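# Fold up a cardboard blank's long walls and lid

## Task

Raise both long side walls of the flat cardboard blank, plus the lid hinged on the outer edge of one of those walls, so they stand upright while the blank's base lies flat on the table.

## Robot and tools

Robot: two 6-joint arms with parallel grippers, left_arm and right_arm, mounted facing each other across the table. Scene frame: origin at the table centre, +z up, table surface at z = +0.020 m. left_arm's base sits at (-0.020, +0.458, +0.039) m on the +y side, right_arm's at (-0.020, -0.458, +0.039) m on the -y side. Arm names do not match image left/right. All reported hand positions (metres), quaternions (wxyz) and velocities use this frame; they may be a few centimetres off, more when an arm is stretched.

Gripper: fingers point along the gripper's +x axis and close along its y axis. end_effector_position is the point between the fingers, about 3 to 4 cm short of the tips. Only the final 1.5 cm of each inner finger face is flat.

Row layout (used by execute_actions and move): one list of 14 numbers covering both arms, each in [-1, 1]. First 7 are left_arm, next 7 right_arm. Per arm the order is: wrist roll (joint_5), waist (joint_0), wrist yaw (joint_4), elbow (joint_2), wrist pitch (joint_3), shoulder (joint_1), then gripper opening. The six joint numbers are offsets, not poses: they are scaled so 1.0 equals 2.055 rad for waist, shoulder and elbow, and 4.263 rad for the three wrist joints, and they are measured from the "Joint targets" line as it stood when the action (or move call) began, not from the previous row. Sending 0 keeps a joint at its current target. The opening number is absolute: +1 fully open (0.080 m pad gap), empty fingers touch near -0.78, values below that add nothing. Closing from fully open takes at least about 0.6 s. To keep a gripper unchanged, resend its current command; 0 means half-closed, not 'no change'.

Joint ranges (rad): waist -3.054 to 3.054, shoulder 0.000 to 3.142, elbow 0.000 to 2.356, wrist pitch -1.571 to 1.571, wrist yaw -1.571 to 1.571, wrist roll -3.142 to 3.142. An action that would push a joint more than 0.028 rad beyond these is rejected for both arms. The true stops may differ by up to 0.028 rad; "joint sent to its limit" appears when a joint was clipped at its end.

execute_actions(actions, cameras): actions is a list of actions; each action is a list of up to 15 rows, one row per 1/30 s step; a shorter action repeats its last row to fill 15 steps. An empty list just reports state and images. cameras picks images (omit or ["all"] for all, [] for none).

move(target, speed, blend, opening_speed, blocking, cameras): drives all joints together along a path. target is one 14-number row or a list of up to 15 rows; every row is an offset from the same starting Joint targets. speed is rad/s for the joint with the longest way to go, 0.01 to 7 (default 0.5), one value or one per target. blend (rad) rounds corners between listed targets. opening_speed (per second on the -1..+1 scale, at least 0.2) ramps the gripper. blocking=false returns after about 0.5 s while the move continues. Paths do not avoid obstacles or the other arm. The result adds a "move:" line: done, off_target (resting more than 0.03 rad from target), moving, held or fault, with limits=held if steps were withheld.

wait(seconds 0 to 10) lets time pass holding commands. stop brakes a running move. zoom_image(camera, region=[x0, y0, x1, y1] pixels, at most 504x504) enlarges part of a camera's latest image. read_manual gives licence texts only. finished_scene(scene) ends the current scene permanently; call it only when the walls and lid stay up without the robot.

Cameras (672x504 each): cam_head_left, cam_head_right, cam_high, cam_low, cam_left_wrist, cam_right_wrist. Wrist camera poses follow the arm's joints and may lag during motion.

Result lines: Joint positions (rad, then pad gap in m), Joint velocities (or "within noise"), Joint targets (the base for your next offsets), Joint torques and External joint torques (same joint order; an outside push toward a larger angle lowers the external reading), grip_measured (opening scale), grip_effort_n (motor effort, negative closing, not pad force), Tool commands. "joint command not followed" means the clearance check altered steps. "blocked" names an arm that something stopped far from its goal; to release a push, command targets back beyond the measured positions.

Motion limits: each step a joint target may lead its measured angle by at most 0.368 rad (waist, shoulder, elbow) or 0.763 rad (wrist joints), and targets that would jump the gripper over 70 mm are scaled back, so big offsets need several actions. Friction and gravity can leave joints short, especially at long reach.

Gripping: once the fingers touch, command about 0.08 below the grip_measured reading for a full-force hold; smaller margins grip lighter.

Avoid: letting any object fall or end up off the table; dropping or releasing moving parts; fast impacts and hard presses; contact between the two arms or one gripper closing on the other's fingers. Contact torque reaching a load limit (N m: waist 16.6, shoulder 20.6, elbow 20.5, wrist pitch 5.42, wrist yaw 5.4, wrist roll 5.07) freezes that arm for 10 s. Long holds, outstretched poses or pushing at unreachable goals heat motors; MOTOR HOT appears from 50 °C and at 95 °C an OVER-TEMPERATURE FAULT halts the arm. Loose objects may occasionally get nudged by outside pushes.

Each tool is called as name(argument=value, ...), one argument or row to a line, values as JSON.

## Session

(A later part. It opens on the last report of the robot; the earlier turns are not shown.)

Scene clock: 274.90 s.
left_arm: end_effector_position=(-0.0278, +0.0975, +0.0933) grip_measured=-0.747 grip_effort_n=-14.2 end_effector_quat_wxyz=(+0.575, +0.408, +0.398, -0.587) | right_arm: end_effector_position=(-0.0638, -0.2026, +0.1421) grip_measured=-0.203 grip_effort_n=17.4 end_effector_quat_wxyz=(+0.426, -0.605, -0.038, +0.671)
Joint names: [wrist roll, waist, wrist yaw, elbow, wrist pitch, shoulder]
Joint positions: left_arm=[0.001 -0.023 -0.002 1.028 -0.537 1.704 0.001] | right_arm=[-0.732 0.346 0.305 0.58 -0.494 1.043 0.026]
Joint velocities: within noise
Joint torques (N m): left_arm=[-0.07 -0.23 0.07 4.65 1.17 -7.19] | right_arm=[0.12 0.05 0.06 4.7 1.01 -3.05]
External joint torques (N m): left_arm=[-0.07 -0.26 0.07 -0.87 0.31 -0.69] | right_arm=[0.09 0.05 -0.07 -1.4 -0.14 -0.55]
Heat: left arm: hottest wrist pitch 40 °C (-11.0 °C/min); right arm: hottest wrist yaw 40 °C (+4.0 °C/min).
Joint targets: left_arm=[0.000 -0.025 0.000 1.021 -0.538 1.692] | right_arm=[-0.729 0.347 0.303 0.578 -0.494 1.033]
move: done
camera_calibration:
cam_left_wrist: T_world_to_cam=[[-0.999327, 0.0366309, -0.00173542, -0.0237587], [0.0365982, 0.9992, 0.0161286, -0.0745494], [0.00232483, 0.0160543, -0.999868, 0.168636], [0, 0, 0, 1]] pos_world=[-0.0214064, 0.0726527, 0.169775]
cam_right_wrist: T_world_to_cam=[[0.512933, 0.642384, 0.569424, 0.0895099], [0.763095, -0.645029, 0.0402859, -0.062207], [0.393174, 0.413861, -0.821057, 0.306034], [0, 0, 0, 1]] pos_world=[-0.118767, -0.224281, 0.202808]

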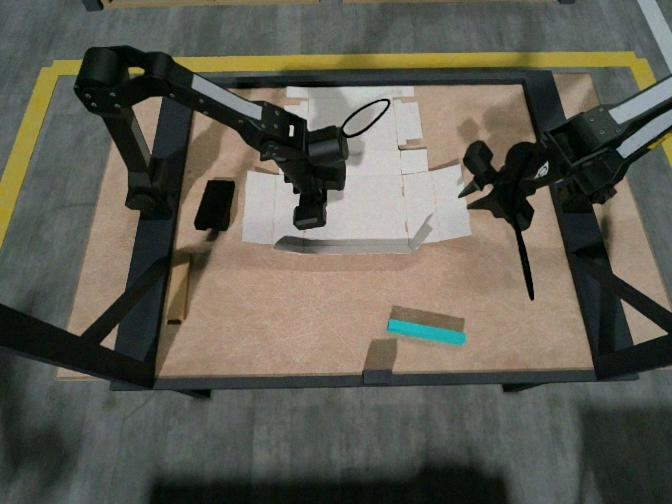

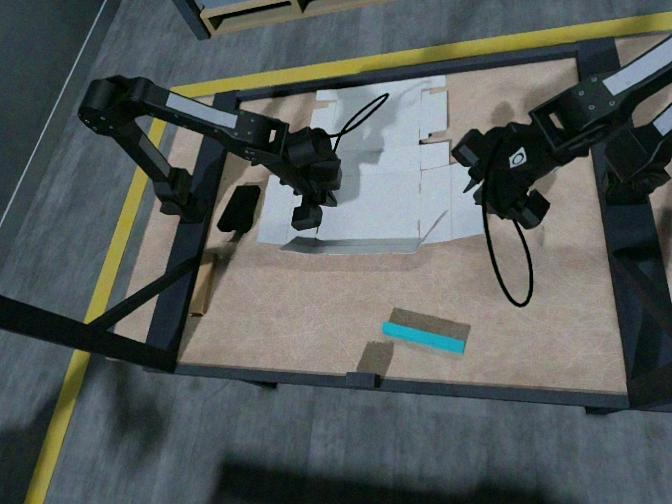

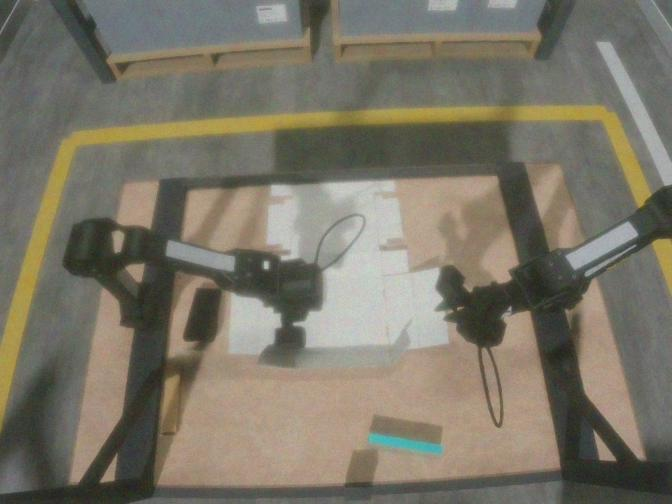

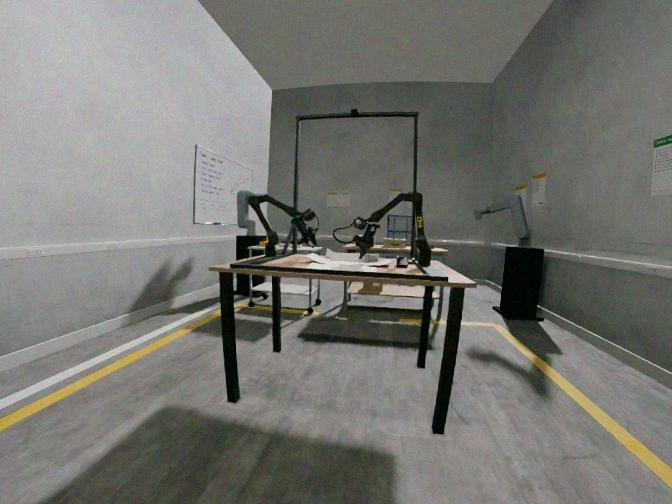

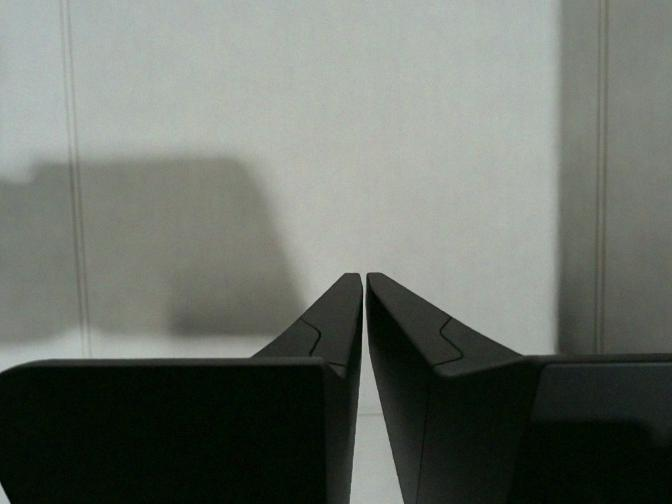

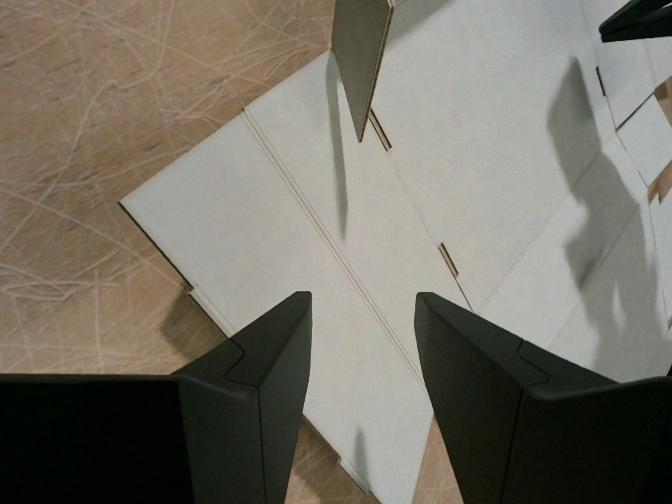

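move(
  target=[
    [0,0,0,0.1115,-0.0614,-0.0202,-0.78,0.171,-0.1927,-0.0711,0.3104,-0.0293,0.3717,-0.8],
    [0,-0.1999,0,0.265,-0.0748,0.1055,-0.78,0.171,-0.1927,-0.0711,0.3104,-0.0293,0.3717,-0.8],
    [0,-0.1999,0,0.1589,-0.0064,0.1413,-0.78,0.171,-0.1927,-0.0711,0.3104,-0.0293,0.3717,-0.8],
  ],
  speed=0.7,
)

Scene clock: 303.80 s.
left_arm: end_effector_position=(-0.1858, +0.0442, +0.0984) grip_measured=-0.777 grip_effort_n=-15.6 end_effector_quat_wxyz=(+0.476, +0.455, +0.304, -0.689) | right_arm: end_effector_position=(-0.0149, -0.0662, +0.1054) grip_measured=-0.785 grip_effort_n=-79.3 end_effector_quat_wxyz=(+0.582, -0.405, +0.407, +0.576)
Joint names: [wrist roll, waist, wrist yaw, elbow, wrist pitch, shoulder]
Joint positions: left_arm=[-0.01 -0.388 -0.019 1.368 -0.561 1.965 0] | right_arm=[-0.004 -0.013 0.001 1.204 -0.623 1.804 0]
Joint velocities: within noise
Joint torques (N m): left_arm=[0.33 -5.16 0.6 3.86 0.99 -5.76] | right_arm=[0.15 -3.21 -0.04 5.65 0.92 -7.1]
External joint torques (N m): left_arm=[0.33 -5.15 0.61 -1.94 0.04 2.86] | right_arm=[0.15 -3.28 -0.04 0.03 0.08 0.2]
Heat: left arm: hottest wrist pitch 37 °C (-11.0 °C/min); right arm: hottest wrist pitch 36 °C (-1.0 °C/min).
Joint targets: left_arm=[0.000 -0.435 0.000 1.347 -0.565 1.983] | right_arm=[-0.001 -0.049 0.000 1.216 -0.619 1.797]
move: off_target (left_arm, right_arm); left_arm: the waist is farthest, 0.048 rad from its target; right_arm: the waist is farthest, 0.036 rad from its target
camera_calibration:
cam_left_wrist: T_world_to_cam=[[-0.926712, 0.375519, -0.0137601, -0.180005], [0.375765, 0.925868, -0.0396085, 0.0560533], [-0.00213367, -0.0418763, -0.999121, 0.176637], [0, 0, 0, 1]] pos_world=[-0.187499, 0.0230943, 0.176225]
cam_right_wrist: T_world_to_cam=[[0.999959, 0.0071654, 0.00551755, 0.0223792], [0.00706975, -0.999828, 0.0171639, -0.0423397], [0.00563958, -0.0171242, -0.999837, 0.184752], [0, 0, 0, 1]] pos_world=[-0.0231208, -0.039329, 0.185325]

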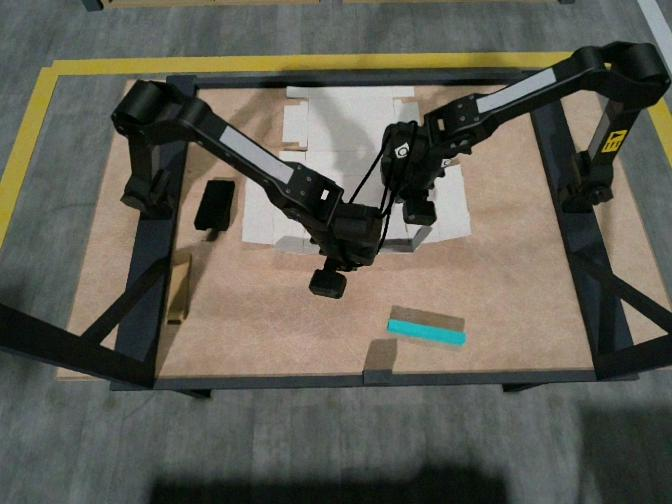

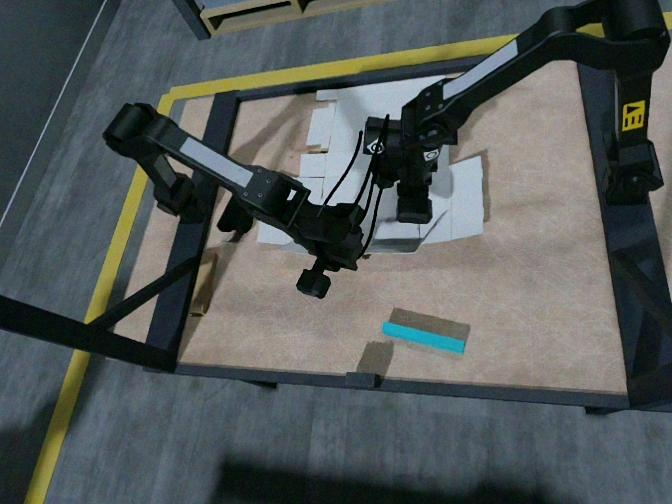

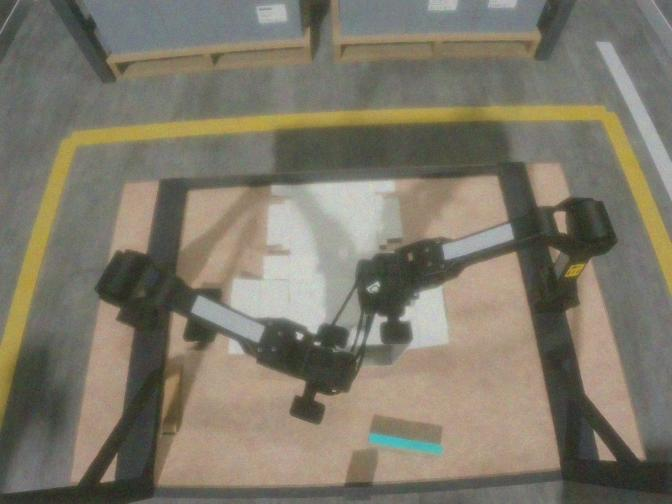

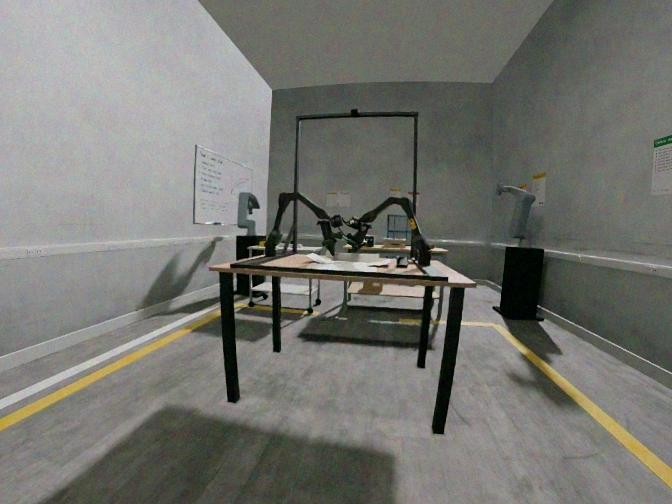

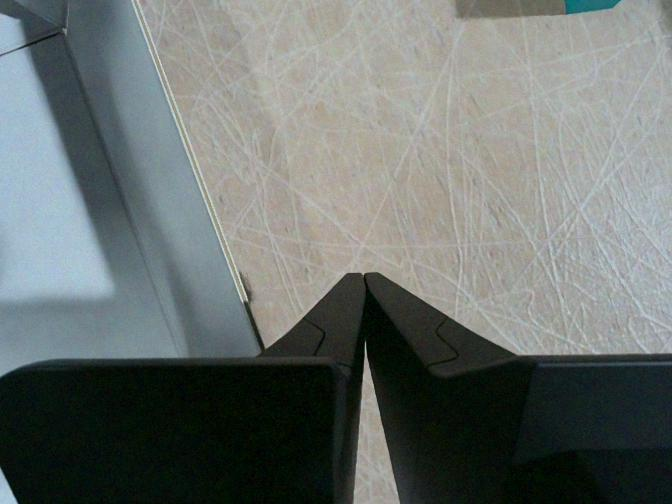

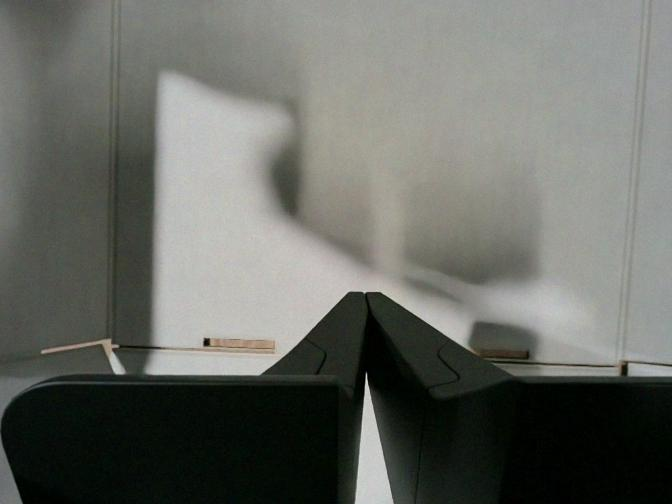

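move(
  target=[0,0.022,0,0,0,0,-0.78,0,0.0175,0,0,-0.07,-0.146,-0.8],
  speed=0.3,
  cameras=["cam_left_wrist","cam_head_left","cam_right_wrist"],
)

zoom_image(
  camera="cam_head_left",
  region=[260, 90, 480, 310],
)

Scene clock: 314.57 s.
left_arm: end_effector_position=(-0.1553, +0.0168, +0.1214) grip_measured=-0.777 grip_effort_n=-15.6 end_effector_quat_wxyz=(+0.522, +0.418, +0.294, -0.683) | right_arm: end_effector_position=(-0.0306, -0.1299, +0.1599) grip_measured=-0.785 grip_effort_n=-79.3 end_effector_quat_wxyz=(+0.551, -0.439, +0.422, +0.571)
Joint names: [wrist roll, waist, wrist yaw, elbow, wrist pitch, shoulder]
Joint positions: left_arm=[-0.006 -0.311 -0.042 1.4 -0.529 1.943 0] | right_arm=[-0.004 0.033 0.001 1.195 -0.927 1.578 0]
Joint velocities: within noise
Joint torques (N m): left_arm=[-0.03 -2.13 0.21 4.89 0.79 -7.14] | right_arm=[0.01 -0.91 -0.03 4.99 0.74 -6.01]
External joint torques (N m): left_arm=[-0.02 -2.14 0.24 -1.11 -0.28 1.5] | right_arm=[0.01 -0.88 -0.03 -0.71 0.04 -0.25]
Heat: left arm: hottest wrist pitch 37 °C (-7.1 °C/min); right arm: hottest wrist yaw 36 °C (-1.0 °C/min).
Joint targets: left_arm=[-0.006 -0.333 -0.034 1.391 -0.537 1.949] | right_arm=[-0.004 0.021 0.000 1.199 -0.924 1.570]
blocked (left_arm)
move: off_target (left_arm, right_arm); left_arm: the waist is farthest, 0.078 rad from its target; right_arm: the shoulder is farthest, 0.081 rad from its target
camera_calibration:
cam_left_wrist: T_world_to_cam=[[-0.954614, 0.295734, -0.0354136, -0.141442], [0.297829, 0.946487, -0.124338, 0.0687925], [-0.00325243, -0.129242, -0.991608, 0.198947], [0, 0, 0, 1]] pos_world=[-0.154864, 0.0024303, 0.200822]
cam_right_wrist: T_world_to_cam=[[0.998616, 0.0524349, 0.0040836, 0.0442556], [0.0517315, -0.993282, 0.103509, -0.118451], [0.00948367, -0.103155, -0.99462, 0.226382], [0, 0, 0, 1]] pos_world=[-0.0402136, -0.0966238, 0.237244]
Images, in order (width x height): cam_head_left 672x504, cam_left_wrist 672x504, cam_right_wrist 672x504.

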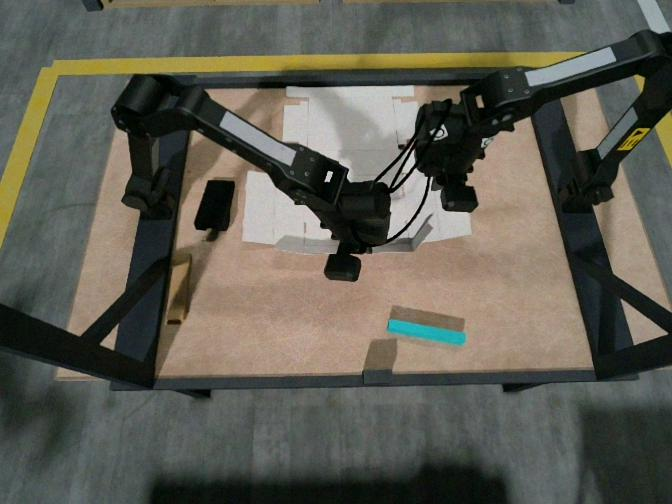

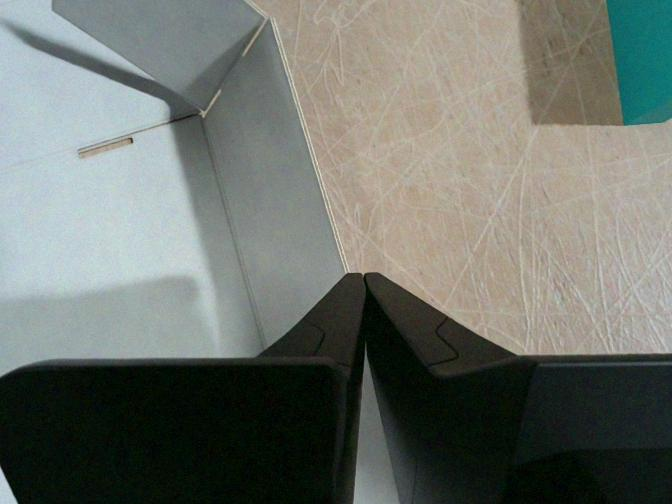

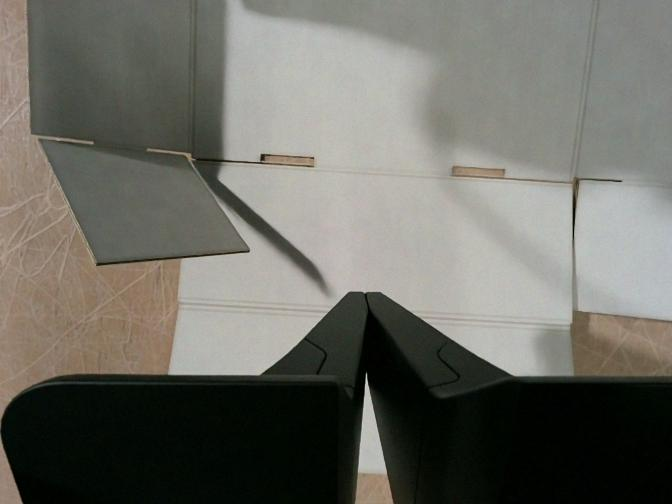

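Scaled by 2.291 from the camera's 672x504 image, which has a finer 960x720 frame.

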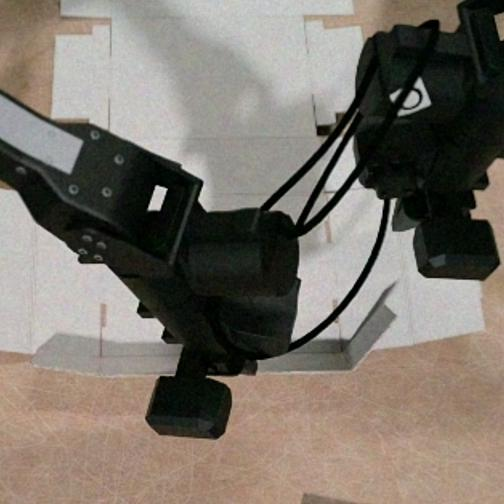

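move(
  target=[
    [0,0.01,0.008,0,0,0,-0.78,0,-0.0248,0,0.0024,0.0706,0.1139,-0.8],
    [0,0,0.008,0.0852,-0.0751,-0.0195,-0.78,0,-0.0248,0,0.0024,0.0706,0.1139,-0.8],
    [0,0.1499,0.008,-0.0686,-0.0617,-0.1455,-0.78,0,-0.0248,0,0.0024,0.0706,0.1139,-0.8],
  ],
  speed=0.35,
  cameras=["cam_left_wrist","cam_head_left","cam_head_right"],
)

zoom_image(
  camera="cam_head_left",
  region=[260, 90, 480, 310],
)

zoom_image(
  camera="cam_head_right",
  region=[260, 90, 480, 310],
)

Scene clock: 328.27 s.
left_arm: end_effector_position=(-0.0291, +0.0867, +0.1605) grip_measured=-0.777 grip_effort_n=-15.6 end_effector_quat_wxyz=(+0.576, +0.405, +0.398, -0.588) | right_arm: end_effector_position=(-0.0081, -0.0690, +0.1053) grip_measured=-0.785 grip_effort_n=-79.3 end_effector_quat_wxyz=(+0.586, -0.402, +0.412, +0.570)
Joint names: [wrist roll, waist, wrist yaw, elbow, wrist pitch, shoulder]
Joint positions: left_arm=[-0.005 -0.025 0 1.26 -0.803 1.663 0] | right_arm=[-0.004 -0.03 0.001 1.195 -0.625 1.797 0]
Joint velocities: within noise
Joint torques (N m): left_arm=[-0.05 -0.1 0 4.93 1.37 -7.33] | right_arm=[0.01 0.03 -0.03 5.3 0.78 -5.58]
External joint torques (N m): left_arm=[-0.06 -0.11 0.01 -0.97 0.5 -0.76] | right_arm=[0.01 -0.01 -0.03 -0.34 -0.06 1.69]
Heat: left arm: hottest shoulder 36 °C (+4.0 °C/min); right arm: hottest wrist pitch 35 °C (+0.0 °C/min).
Joint targets: left_arm=[-0.006 -0.025 0.000 1.250 -0.800 1.650] | right_arm=[-0.004 -0.030 0.000 1.204 -0.623 1.804]
move: done
camera_calibration:
cam_left_wrist: T_world_to_cam=[[-0.999405, 0.034403, 0.00225821, -0.0249601], [0.0344226, 0.999364, 0.00928627, -0.0637736], [-0.00193729, 0.00935848, -0.999954, 0.236533], [0, 0, 0, 1]] pos_world=[-0.0222917, 0.0623782, 0.237171]
Images, in order (width x height): cam_head_left 672x504, cam_head_right 672x504, cam_left_wrist 672x504.

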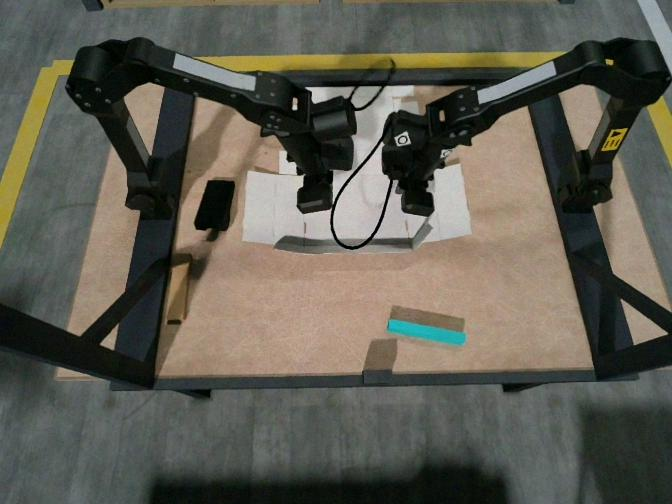

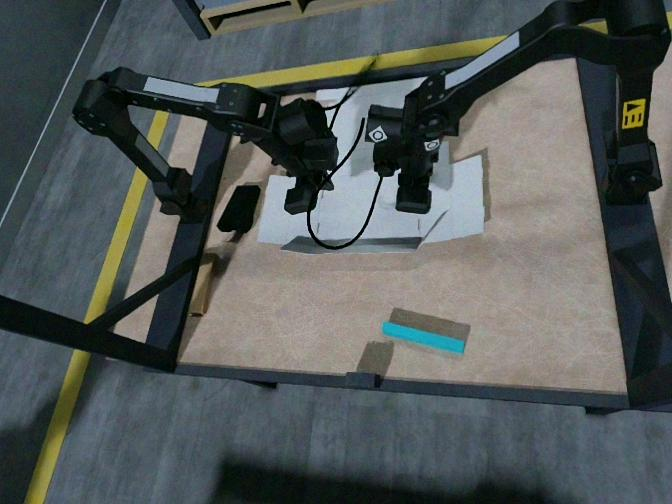

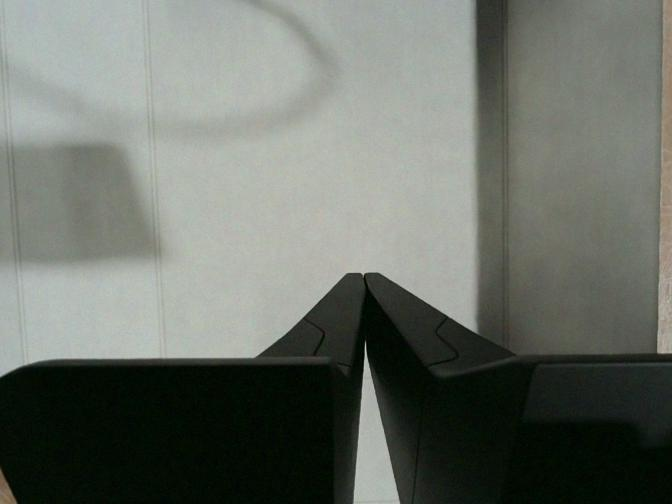

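Scaled by 2.291 from the camera's 672x504 image, which has a finer 960x720 frame.

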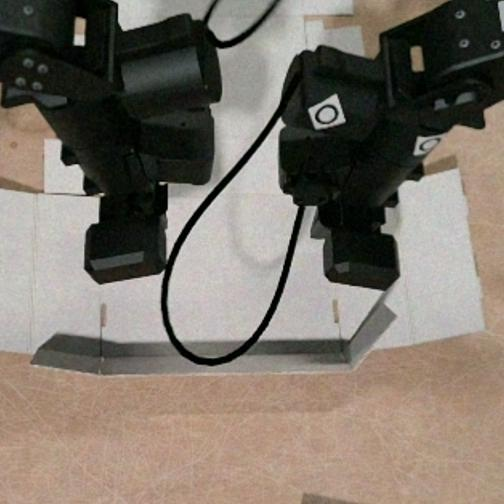

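Scaled by 2.291 from the camera's 672x504 image, which has a finer 960x720 frame.

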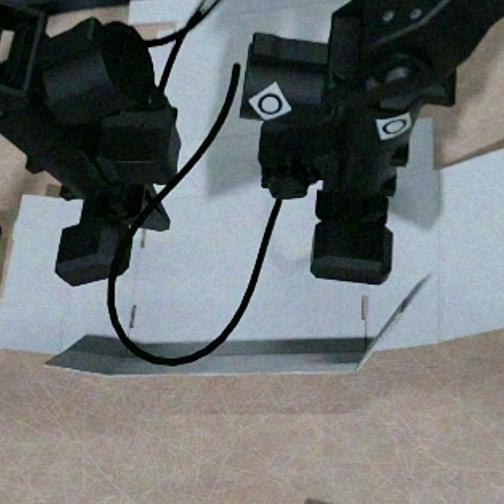

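move(
  target=[
    [0,0.0745,0,0,0,0,-0.78,0,0,0,0.0816,-0.0465,-0.0261,-0.78],
    [0,0.0745,0,-0.0894,0.0738,0.0637,-0.78,0,0.2138,0,0.2532,-0.0667,0.1037,-0.78],
    [0,0.0745,0,-0.0894,0.0738,0.0637,-0.78,0,0.2138,0,0.1333,0.008,0.1387,-0.78],
  ],
  speed=0.5,
  cameras=["cam_left_wrist","cam_right_wrist","cam_head_left"],
)

Scene clock: 342.57 s.
left_arm: end_effector_position=(+0.0286, +0.0801, +0.0857) grip_measured=-0.777 grip_effort_n=-15.6 end_effector_quat_wxyz=(+0.622, +0.369, +0.423, -0.546) | right_arm: end_effector_position=(-0.2054, -0.0298, +0.0816) grip_measured=-0.783 grip_effort_n=16.0 end_effector_quat_wxyz=(+0.454, -0.470, +0.306, +0.692)
Joint names: [wrist roll, waist, wrist yaw, elbow, wrist pitch, shoulder]
Joint positions: left_arm=[-0.005 0.128 0 1.074 -0.489 1.777 0] | right_arm=[-0.004 0.409 0.001 1.483 -0.592 2.082 0]
Joint velocities: within noise
Joint torques (N m): left_arm=[-0.01 0 -0.03 4.66 1.42 -5.81] | right_arm=[0.01 -0.13 -0.02 3.98 0.9 -7.38]
External joint torques (N m): left_arm=[-0.01 -0.01 -0.02 -0.89 0.5 1.21] | right_arm=[0.01 -0.07 -0.02 -1.65 0.02 1.74]
Heat: left arm: hottest shoulder 37 °C (+5.0 °C/min); right arm: hottest wrist pitch 35 °C (+0.0 °C/min).
Joint targets: left_arm=[-0.006 0.128 0.000 1.066 -0.486 1.781] | right_arm=[-0.004 0.409 0.001 1.478 -0.589 2.089]
move: done
camera_calibration:
cam_left_wrist: T_world_to_cam=[[-0.99302, -0.117929, 0.00205649, 0.0451536], [-0.117939, 0.993005, -0.00563933, -0.0523861], [-0.00137706, -0.0058425, -0.999982, 0.16305], [0, 0, 0, 1]] pos_world=[0.0388846, 0.0582972, 0.162659]
cam_right_wrist: T_world_to_cam=[[0.909596, 0.415444, 0.00638129, 0.206219], [0.415493, -0.909474, -0.0149218, 0.0849953], [-0.00039557, 0.0162242, -0.999868, 0.162382], [0, 0, 0, 1]] pos_world=[-0.222827, -0.0110059, 0.162313]
Images, in order (width x height): cam_head_left 672x504, cam_left_wrist 672x504, cam_right_wrist 672x504.

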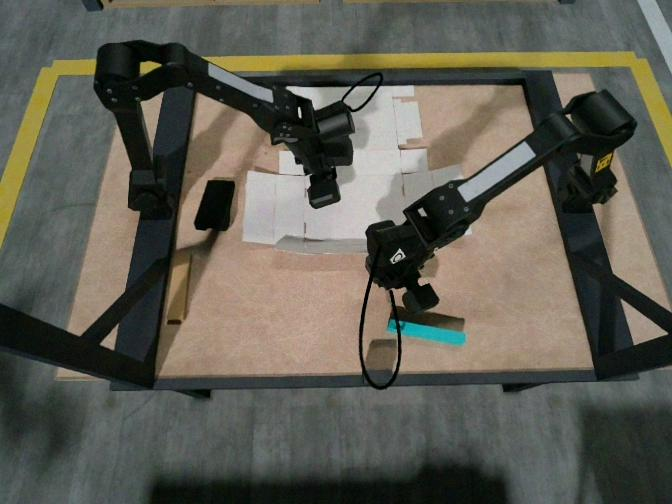

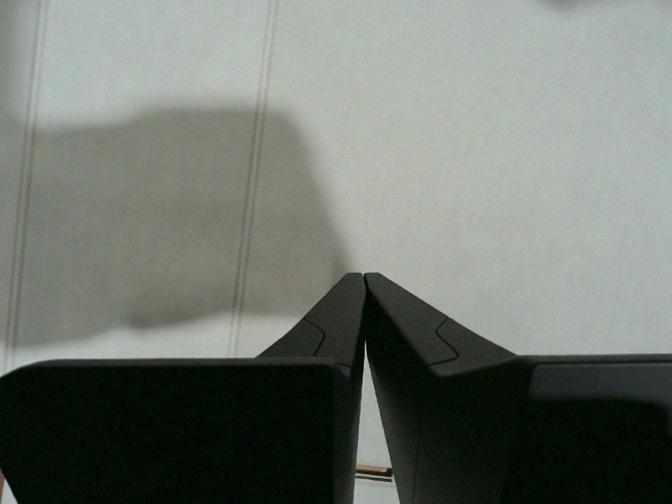

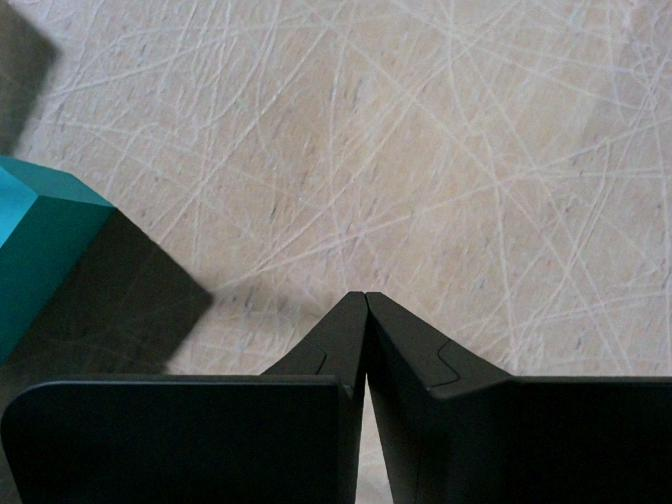

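move(
  target=[
    [0,0,0,-0.0378,0.0378,0.0407,-0.78,0,0,0,0,0,0,-0.78],
    [0,0,0,-0.0378,0.0378,0.0407,-0.78,0,-0.0951,0,-0.0753,0.0123,-0.0499,-0.78],
  ],
  speed=0.2,
  cameras=["cam_left_wrist","cam_right_wrist","cam_head_left","cam_head_right"],
)

zoom_image(
  camera="cam_head_left",
  region=[260, 90, 480, 310],
)

Scene clock: 348.73 s.
left_arm: end_effector_position=(+0.0311, +0.0689, +0.0623) grip_measured=-0.777 grip_effort_n=-15.1 end_effector_quat_wxyz=(+0.635, +0.354, +0.405, -0.555) | right_arm: end_effector_position=(-0.1319, -0.0267, +0.0914) grip_measured=-0.783 grip_effort_n=16.0 end_effector_quat_wxyz=(+0.507, -0.428, +0.340, +0.667)
Joint names: [wrist roll, waist, wrist yaw, elbow, wrist pitch, shoulder]
Joint positions: left_arm=[-0.005 0.13 -0.003 1.016 -0.318 1.832 0] | right_arm=[-0.003 0.246 -0.023 1.349 -0.532 1.973 0]
Joint velocities: within noise
Joint torques (N m): left_arm=[-0.02 -0.27 0.09 2.69 0.87 -2.97] | right_arm=[-0.02 -2.7 0.9 1.93 0.45 -6.06]
External joint torques (N m): left_arm=[-0.02 -0.19 0.08 -2.61 -0.11 4.25] | right_arm=[-0.02 -2.63 0.91 -3.64 -0.45 2.31]
Heat: left arm: hottest shoulder 36 °C (+3.0 °C/min); right arm: hottest wrist pitch 34 °C (-2.0 °C/min).
Joint targets: left_arm=[-0.006 0.128 0.000 0.988 -0.324 1.865] | right_arm=[-0.004 0.214 0.001 1.323 -0.537 1.986]
move: off_target (left_arm, right_arm); left_arm: the shoulder is farthest, 0.032 rad from its target; right_arm: the waist is farthest, 0.033 rad from its target
camera_calibration:
cam_left_wrist: T_world_to_cam=[[-0.992656, -0.120968, -0.00108563, 0.0467169], [-0.120661, 0.990706, -0.0627905, -0.037208], [0.00867115, -0.0621984, -0.998026, 0.143073], [0, 0, 0, 1]] pos_world=[0.0406437, 0.0514123, 0.140505]
cam_right_wrist: T_world_to_cam=[[0.962606, 0.270469, -0.0153666, 0.143205], [0.26941, -0.961704, -0.0504394, 0.0400249], [-0.0284204, 0.0444134, -0.998609, 0.169119], [0, 0, 0, 1]] pos_world=[-0.143826, -0.00775146, 0.173103]
Images, in order (width x height): cam_head_left 672x504, cam_head_right 672x504, cam_left_wrist 672x504, cam_right_wrist 672x504.

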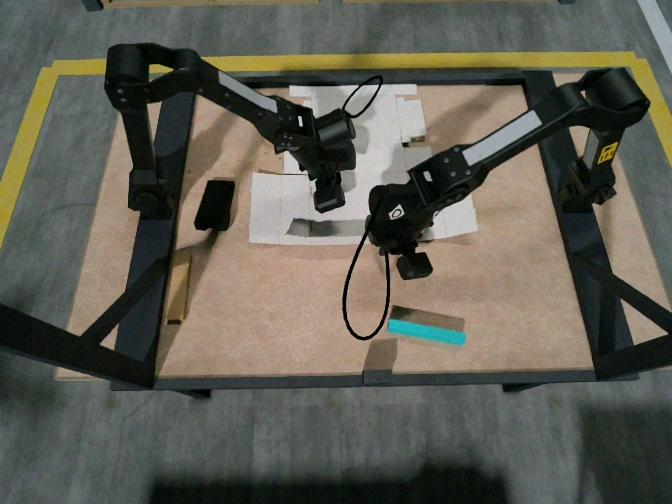

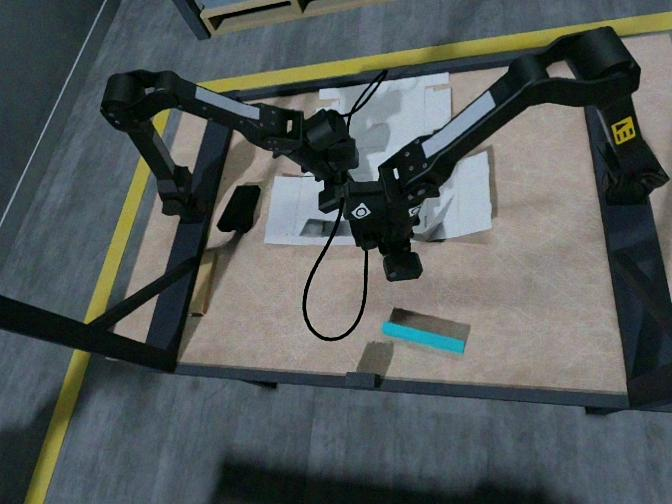

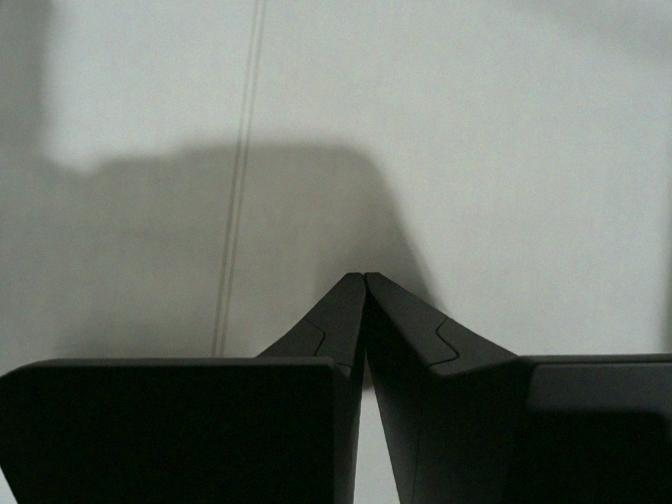

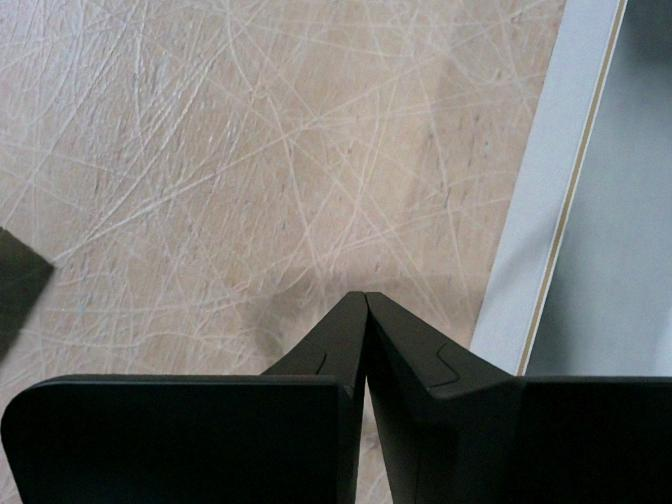

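Scaled by 2.291 from the camera's 672x504 image, which has a finer 960x720 frame.

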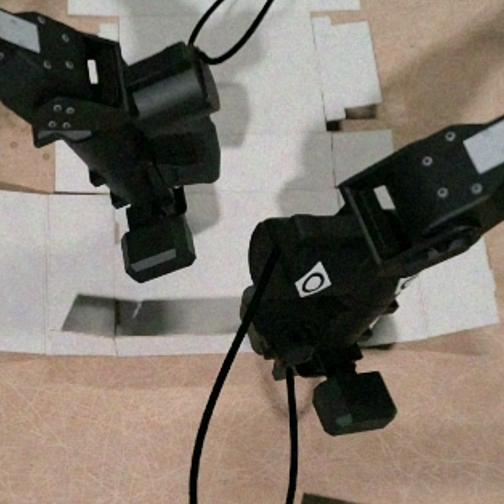

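move(
  target=[
    [0,0,0,0,0,0,-0.78,0,-0.018,0,-0.01,0,-0.008,-0.78],
    [0,0,0,0.03,-0.03,-0.035,-0.78,0,0.08,0,0.06,-0.01,0.04,-0.78],
  ],
  speed=0.25,
  cameras=["cam_left_wrist","cam_right_wrist","cam_head_left","cam_low"],
)

zoom_image(
  camera="cam_head_left",
  region=[260, 90, 480, 310],
)

Scene clock: 355.37 s.
left_arm: end_effector_position=(+0.0282, +0.0875, +0.0662) grip_measured=-0.777 grip_effort_n=-15.6 end_effector_quat_wxyz=(+0.616, +0.378, +0.433, -0.539) | right_arm: end_effector_position=(-0.1875, -0.0343, +0.0770) grip_measured=-0.783 grip_effort_n=15.6 end_effector_quat_wxyz=(+0.463, -0.470, +0.317, +0.682)
Joint names: [wrist roll, waist, wrist yaw, elbow, wrist pitch, shoulder]
Joint positions: left_arm=[-0.005 0.129 -0.001 1.034 -0.452 1.806 0] | right_arm=[-0.003 0.378 0.002 1.431 -0.579 2.058 0]
Joint velocities: within noise
Joint torques (N m): left_arm=[-0.06 -0.26 0.05 6.65 1.14 -7.86] | right_arm=[-0.01 0.11 -0.05 5.93 0.7 -6.8]
External joint torques (N m): left_arm=[-0.06 -0.3 0.05 1.38 0.3 -0.85] | right_arm=[-0.01 0.17 -0.05 0.43 -0.14 2.08]
Heat: left arm: hottest wrist pitch 36 °C (-2.0 °C/min); right arm: hottest wrist yaw 35 °C (-2.0 °C/min).
Joint targets: left_arm=[-0.006 0.128 0.000 1.050 -0.452 1.793] | right_arm=[-0.004 0.378 0.001 1.446 -0.579 2.068]
move: done
camera_calibration:
cam_left_wrist: T_world_to_cam=[[-0.992809, -0.119694, 0.00185602, 0.0458275], [-0.119602, 0.99246, 0.0267936, -0.0619695], [-0.00504906, 0.0263789, -0.999639, 0.140859], [0, 0, 0, 1]] pos_world=[0.0387975, 0.0632719, 0.142384]
cam_right_wrist: T_world_to_cam=[[0.92278, 0.385275, 0.00637632, 0.193377], [0.385285, -0.922797, -0.000419681, 0.0661974], [0.00572236, 0.00284398, -0.99998, 0.158627], [0, 0, 0, 1]] pos_world=[-0.204857, -0.0138678, 0.157418]
Images, in order (width x height): cam_head_left 672x504, cam_low 672x504, cam_left_wrist 672x504, cam_right_wrist 672x504.

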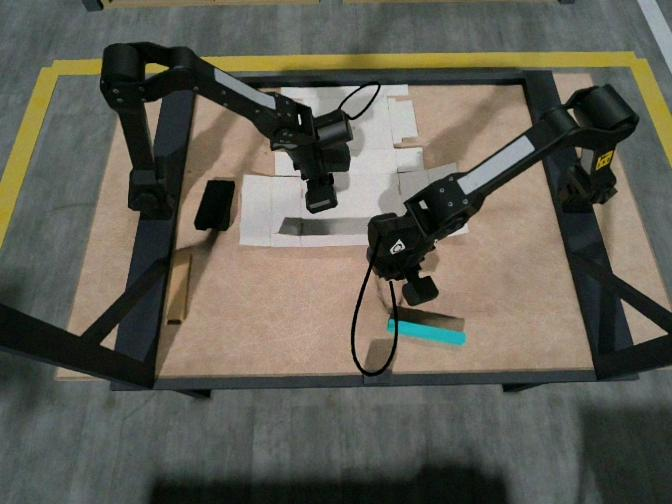

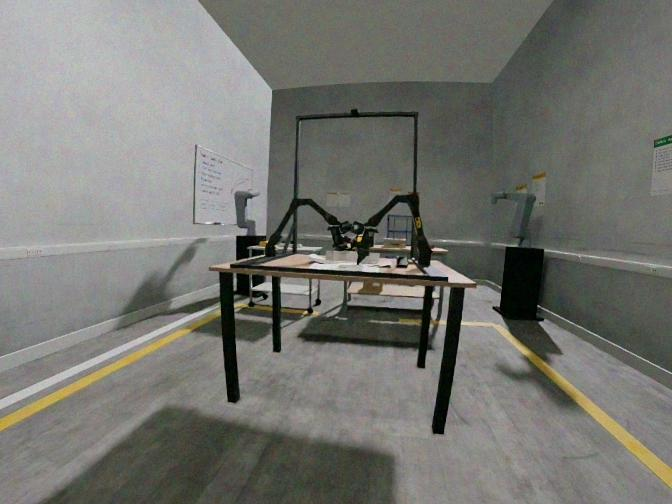

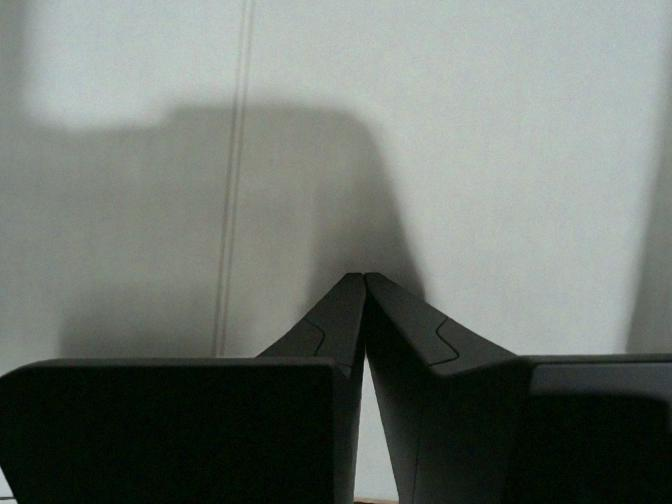

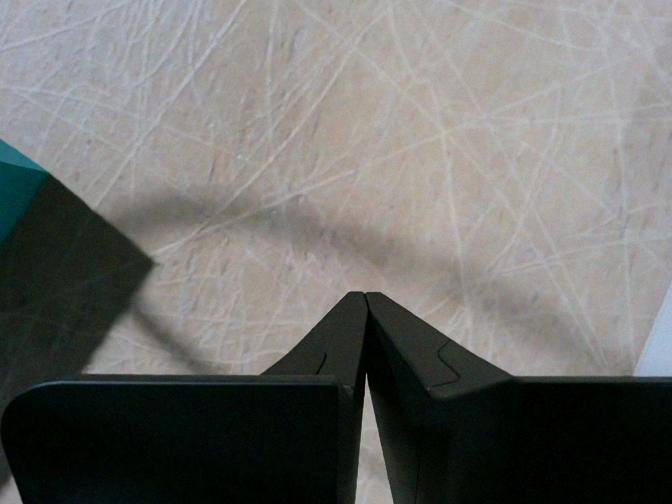

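Scaled by 2.291 from the camera's 672x504 image, which has a finer 960x720 frame.

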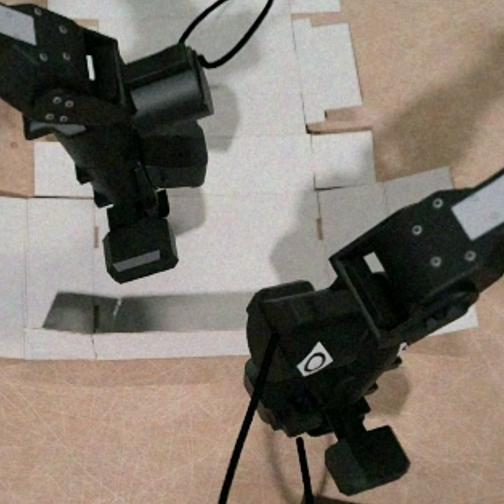

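move(
  target=[0.0014,0.1518,0,-0.35,0.0378,-0.561,1,0,0,0,-0.1197,-0.0988,-0.4224,-0.78],
  speed=0.8,
)

zoom_image(
  camera="cam_head_left",
  region=[220, 70, 490, 290],
)

zoom_image(
  camera="cam_low",
  region=[260, 230, 440, 280],
)

Scene clock: 368.10 s.
left_arm: end_effector_position=(+0.0822, +0.2393, +0.1621) grip_measured=+0.992 grip_effort_n=13.7 end_effector_quat_wxyz=(+0.807, +0.157, +0.250, -0.512) | right_arm: end_effector_position=(-0.1264, -0.1887, +0.2646) grip_measured=-0.783 grip_effort_n=15.6 end_effector_quat_wxyz=(+0.492, -0.399, +0.269, +0.725)
Joint names: [wrist roll, waist, wrist yaw, elbow, wrist pitch, shoulder]
Joint positions: left_arm=[-0.003 0.438 -0.001 0.341 -0.295 0.645 0.08] | right_arm=[-0.003 0.378 0.002 1.207 -1.001 1.21 0]
Joint velocities: within noise
Joint torques (N m): left_arm=[0.12 0.1 -0.01 5.7 2.15 -1.58] | right_arm=[-0.03 -0.05 -0.06 4.27 0.96 -4]
External joint torques (N m): left_arm=[0.12 0.12 -0.02 -1 0.6 -0.74] | right_arm=[-0.03 0 -0.07 -1.75 -0.16 -0.57]
Heat: left arm: hottest shoulder 37 °C (+3.0 °C/min); right arm: hottest shoulder 36 °C (+6.1 °C/min).
Joint targets: left_arm=[0.000 0.440 0.000 0.331 -0.291 0.639] | right_arm=[-0.004 0.378 0.001 1.200 -1.000 1.200]
move: done
camera_calibration:
cam_left_wrist: T_world_to_cam=[[-0.909783, -0.415043, -0.0058101, 0.182594], [-0.340033, 0.75324, -0.563034, -0.0376858], [0.23806, -0.510263, -0.826414, 0.313396], [0, 0, 0, 1]] pos_world=[0.0786993, 0.264085, 0.238837]
cam_right_wrist: T_world_to_cam=[[0.923255, 0.384062, 0.00983406, 0.194207], [0.378133, -0.90388, -0.200042, -0.0442255], [-0.0679396, 0.188408, -0.979738, 0.366577], [0, 0, 0, 1]] pos_world=[-0.137674, -0.183628, 0.348392]

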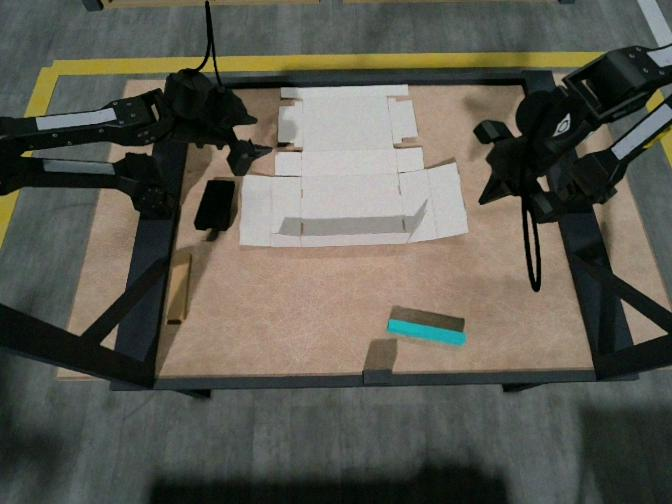

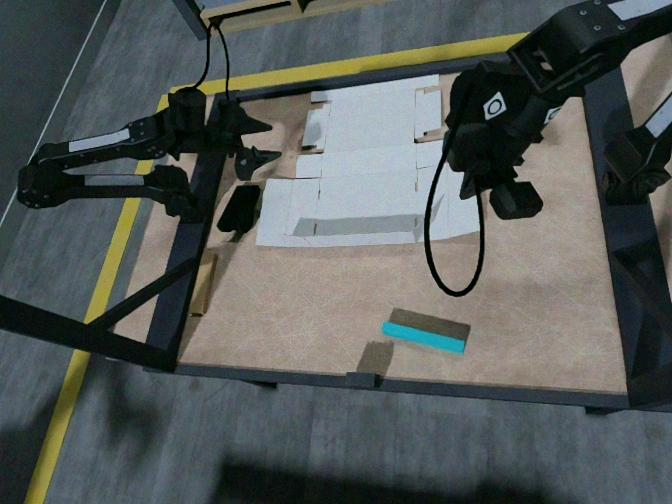

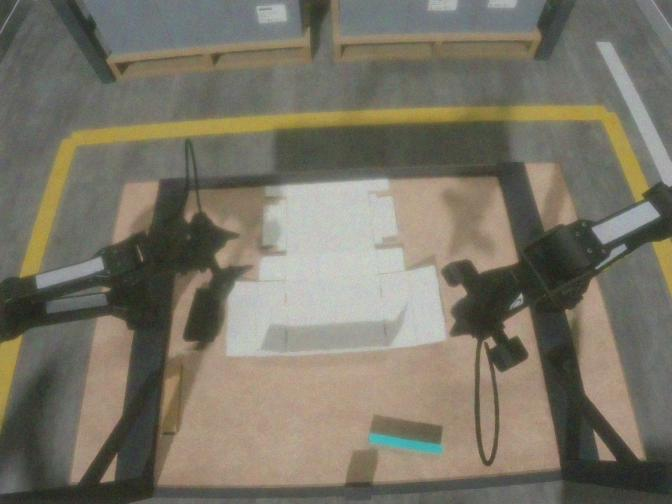

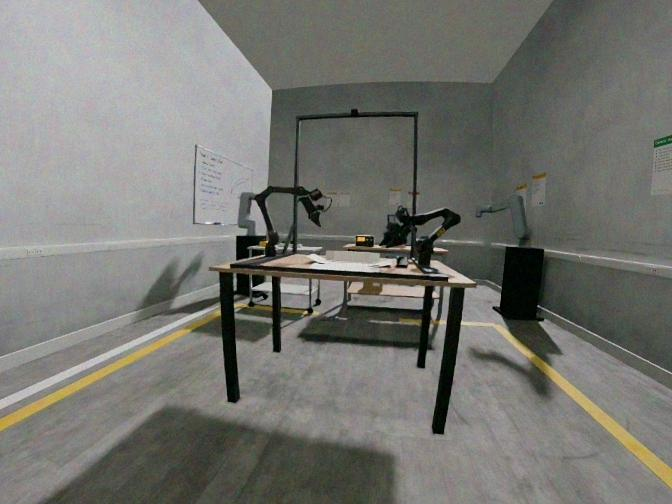

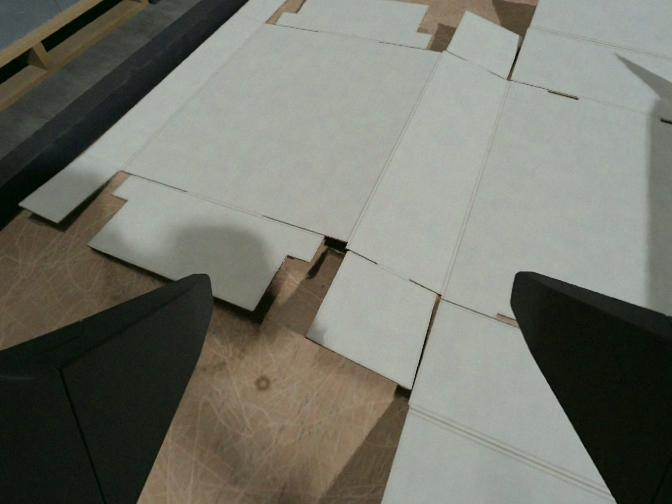

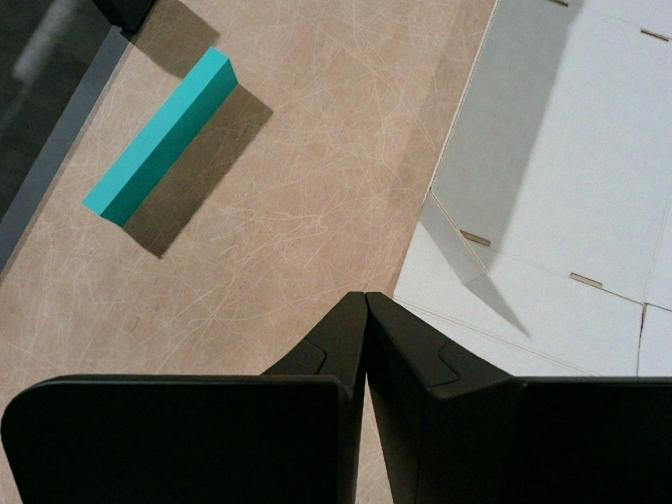

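Scaled by 1.867 from the camera's 672x504 image, which has a finer 960x720 frame.

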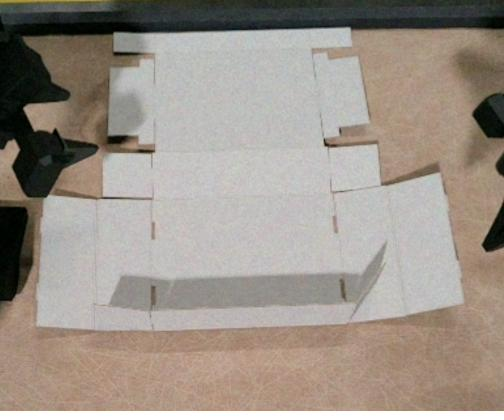

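Scaled by 2.800 from the camera's 672x504 image, which has a finer 960x720 frame.

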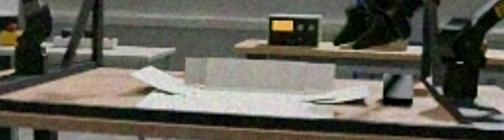

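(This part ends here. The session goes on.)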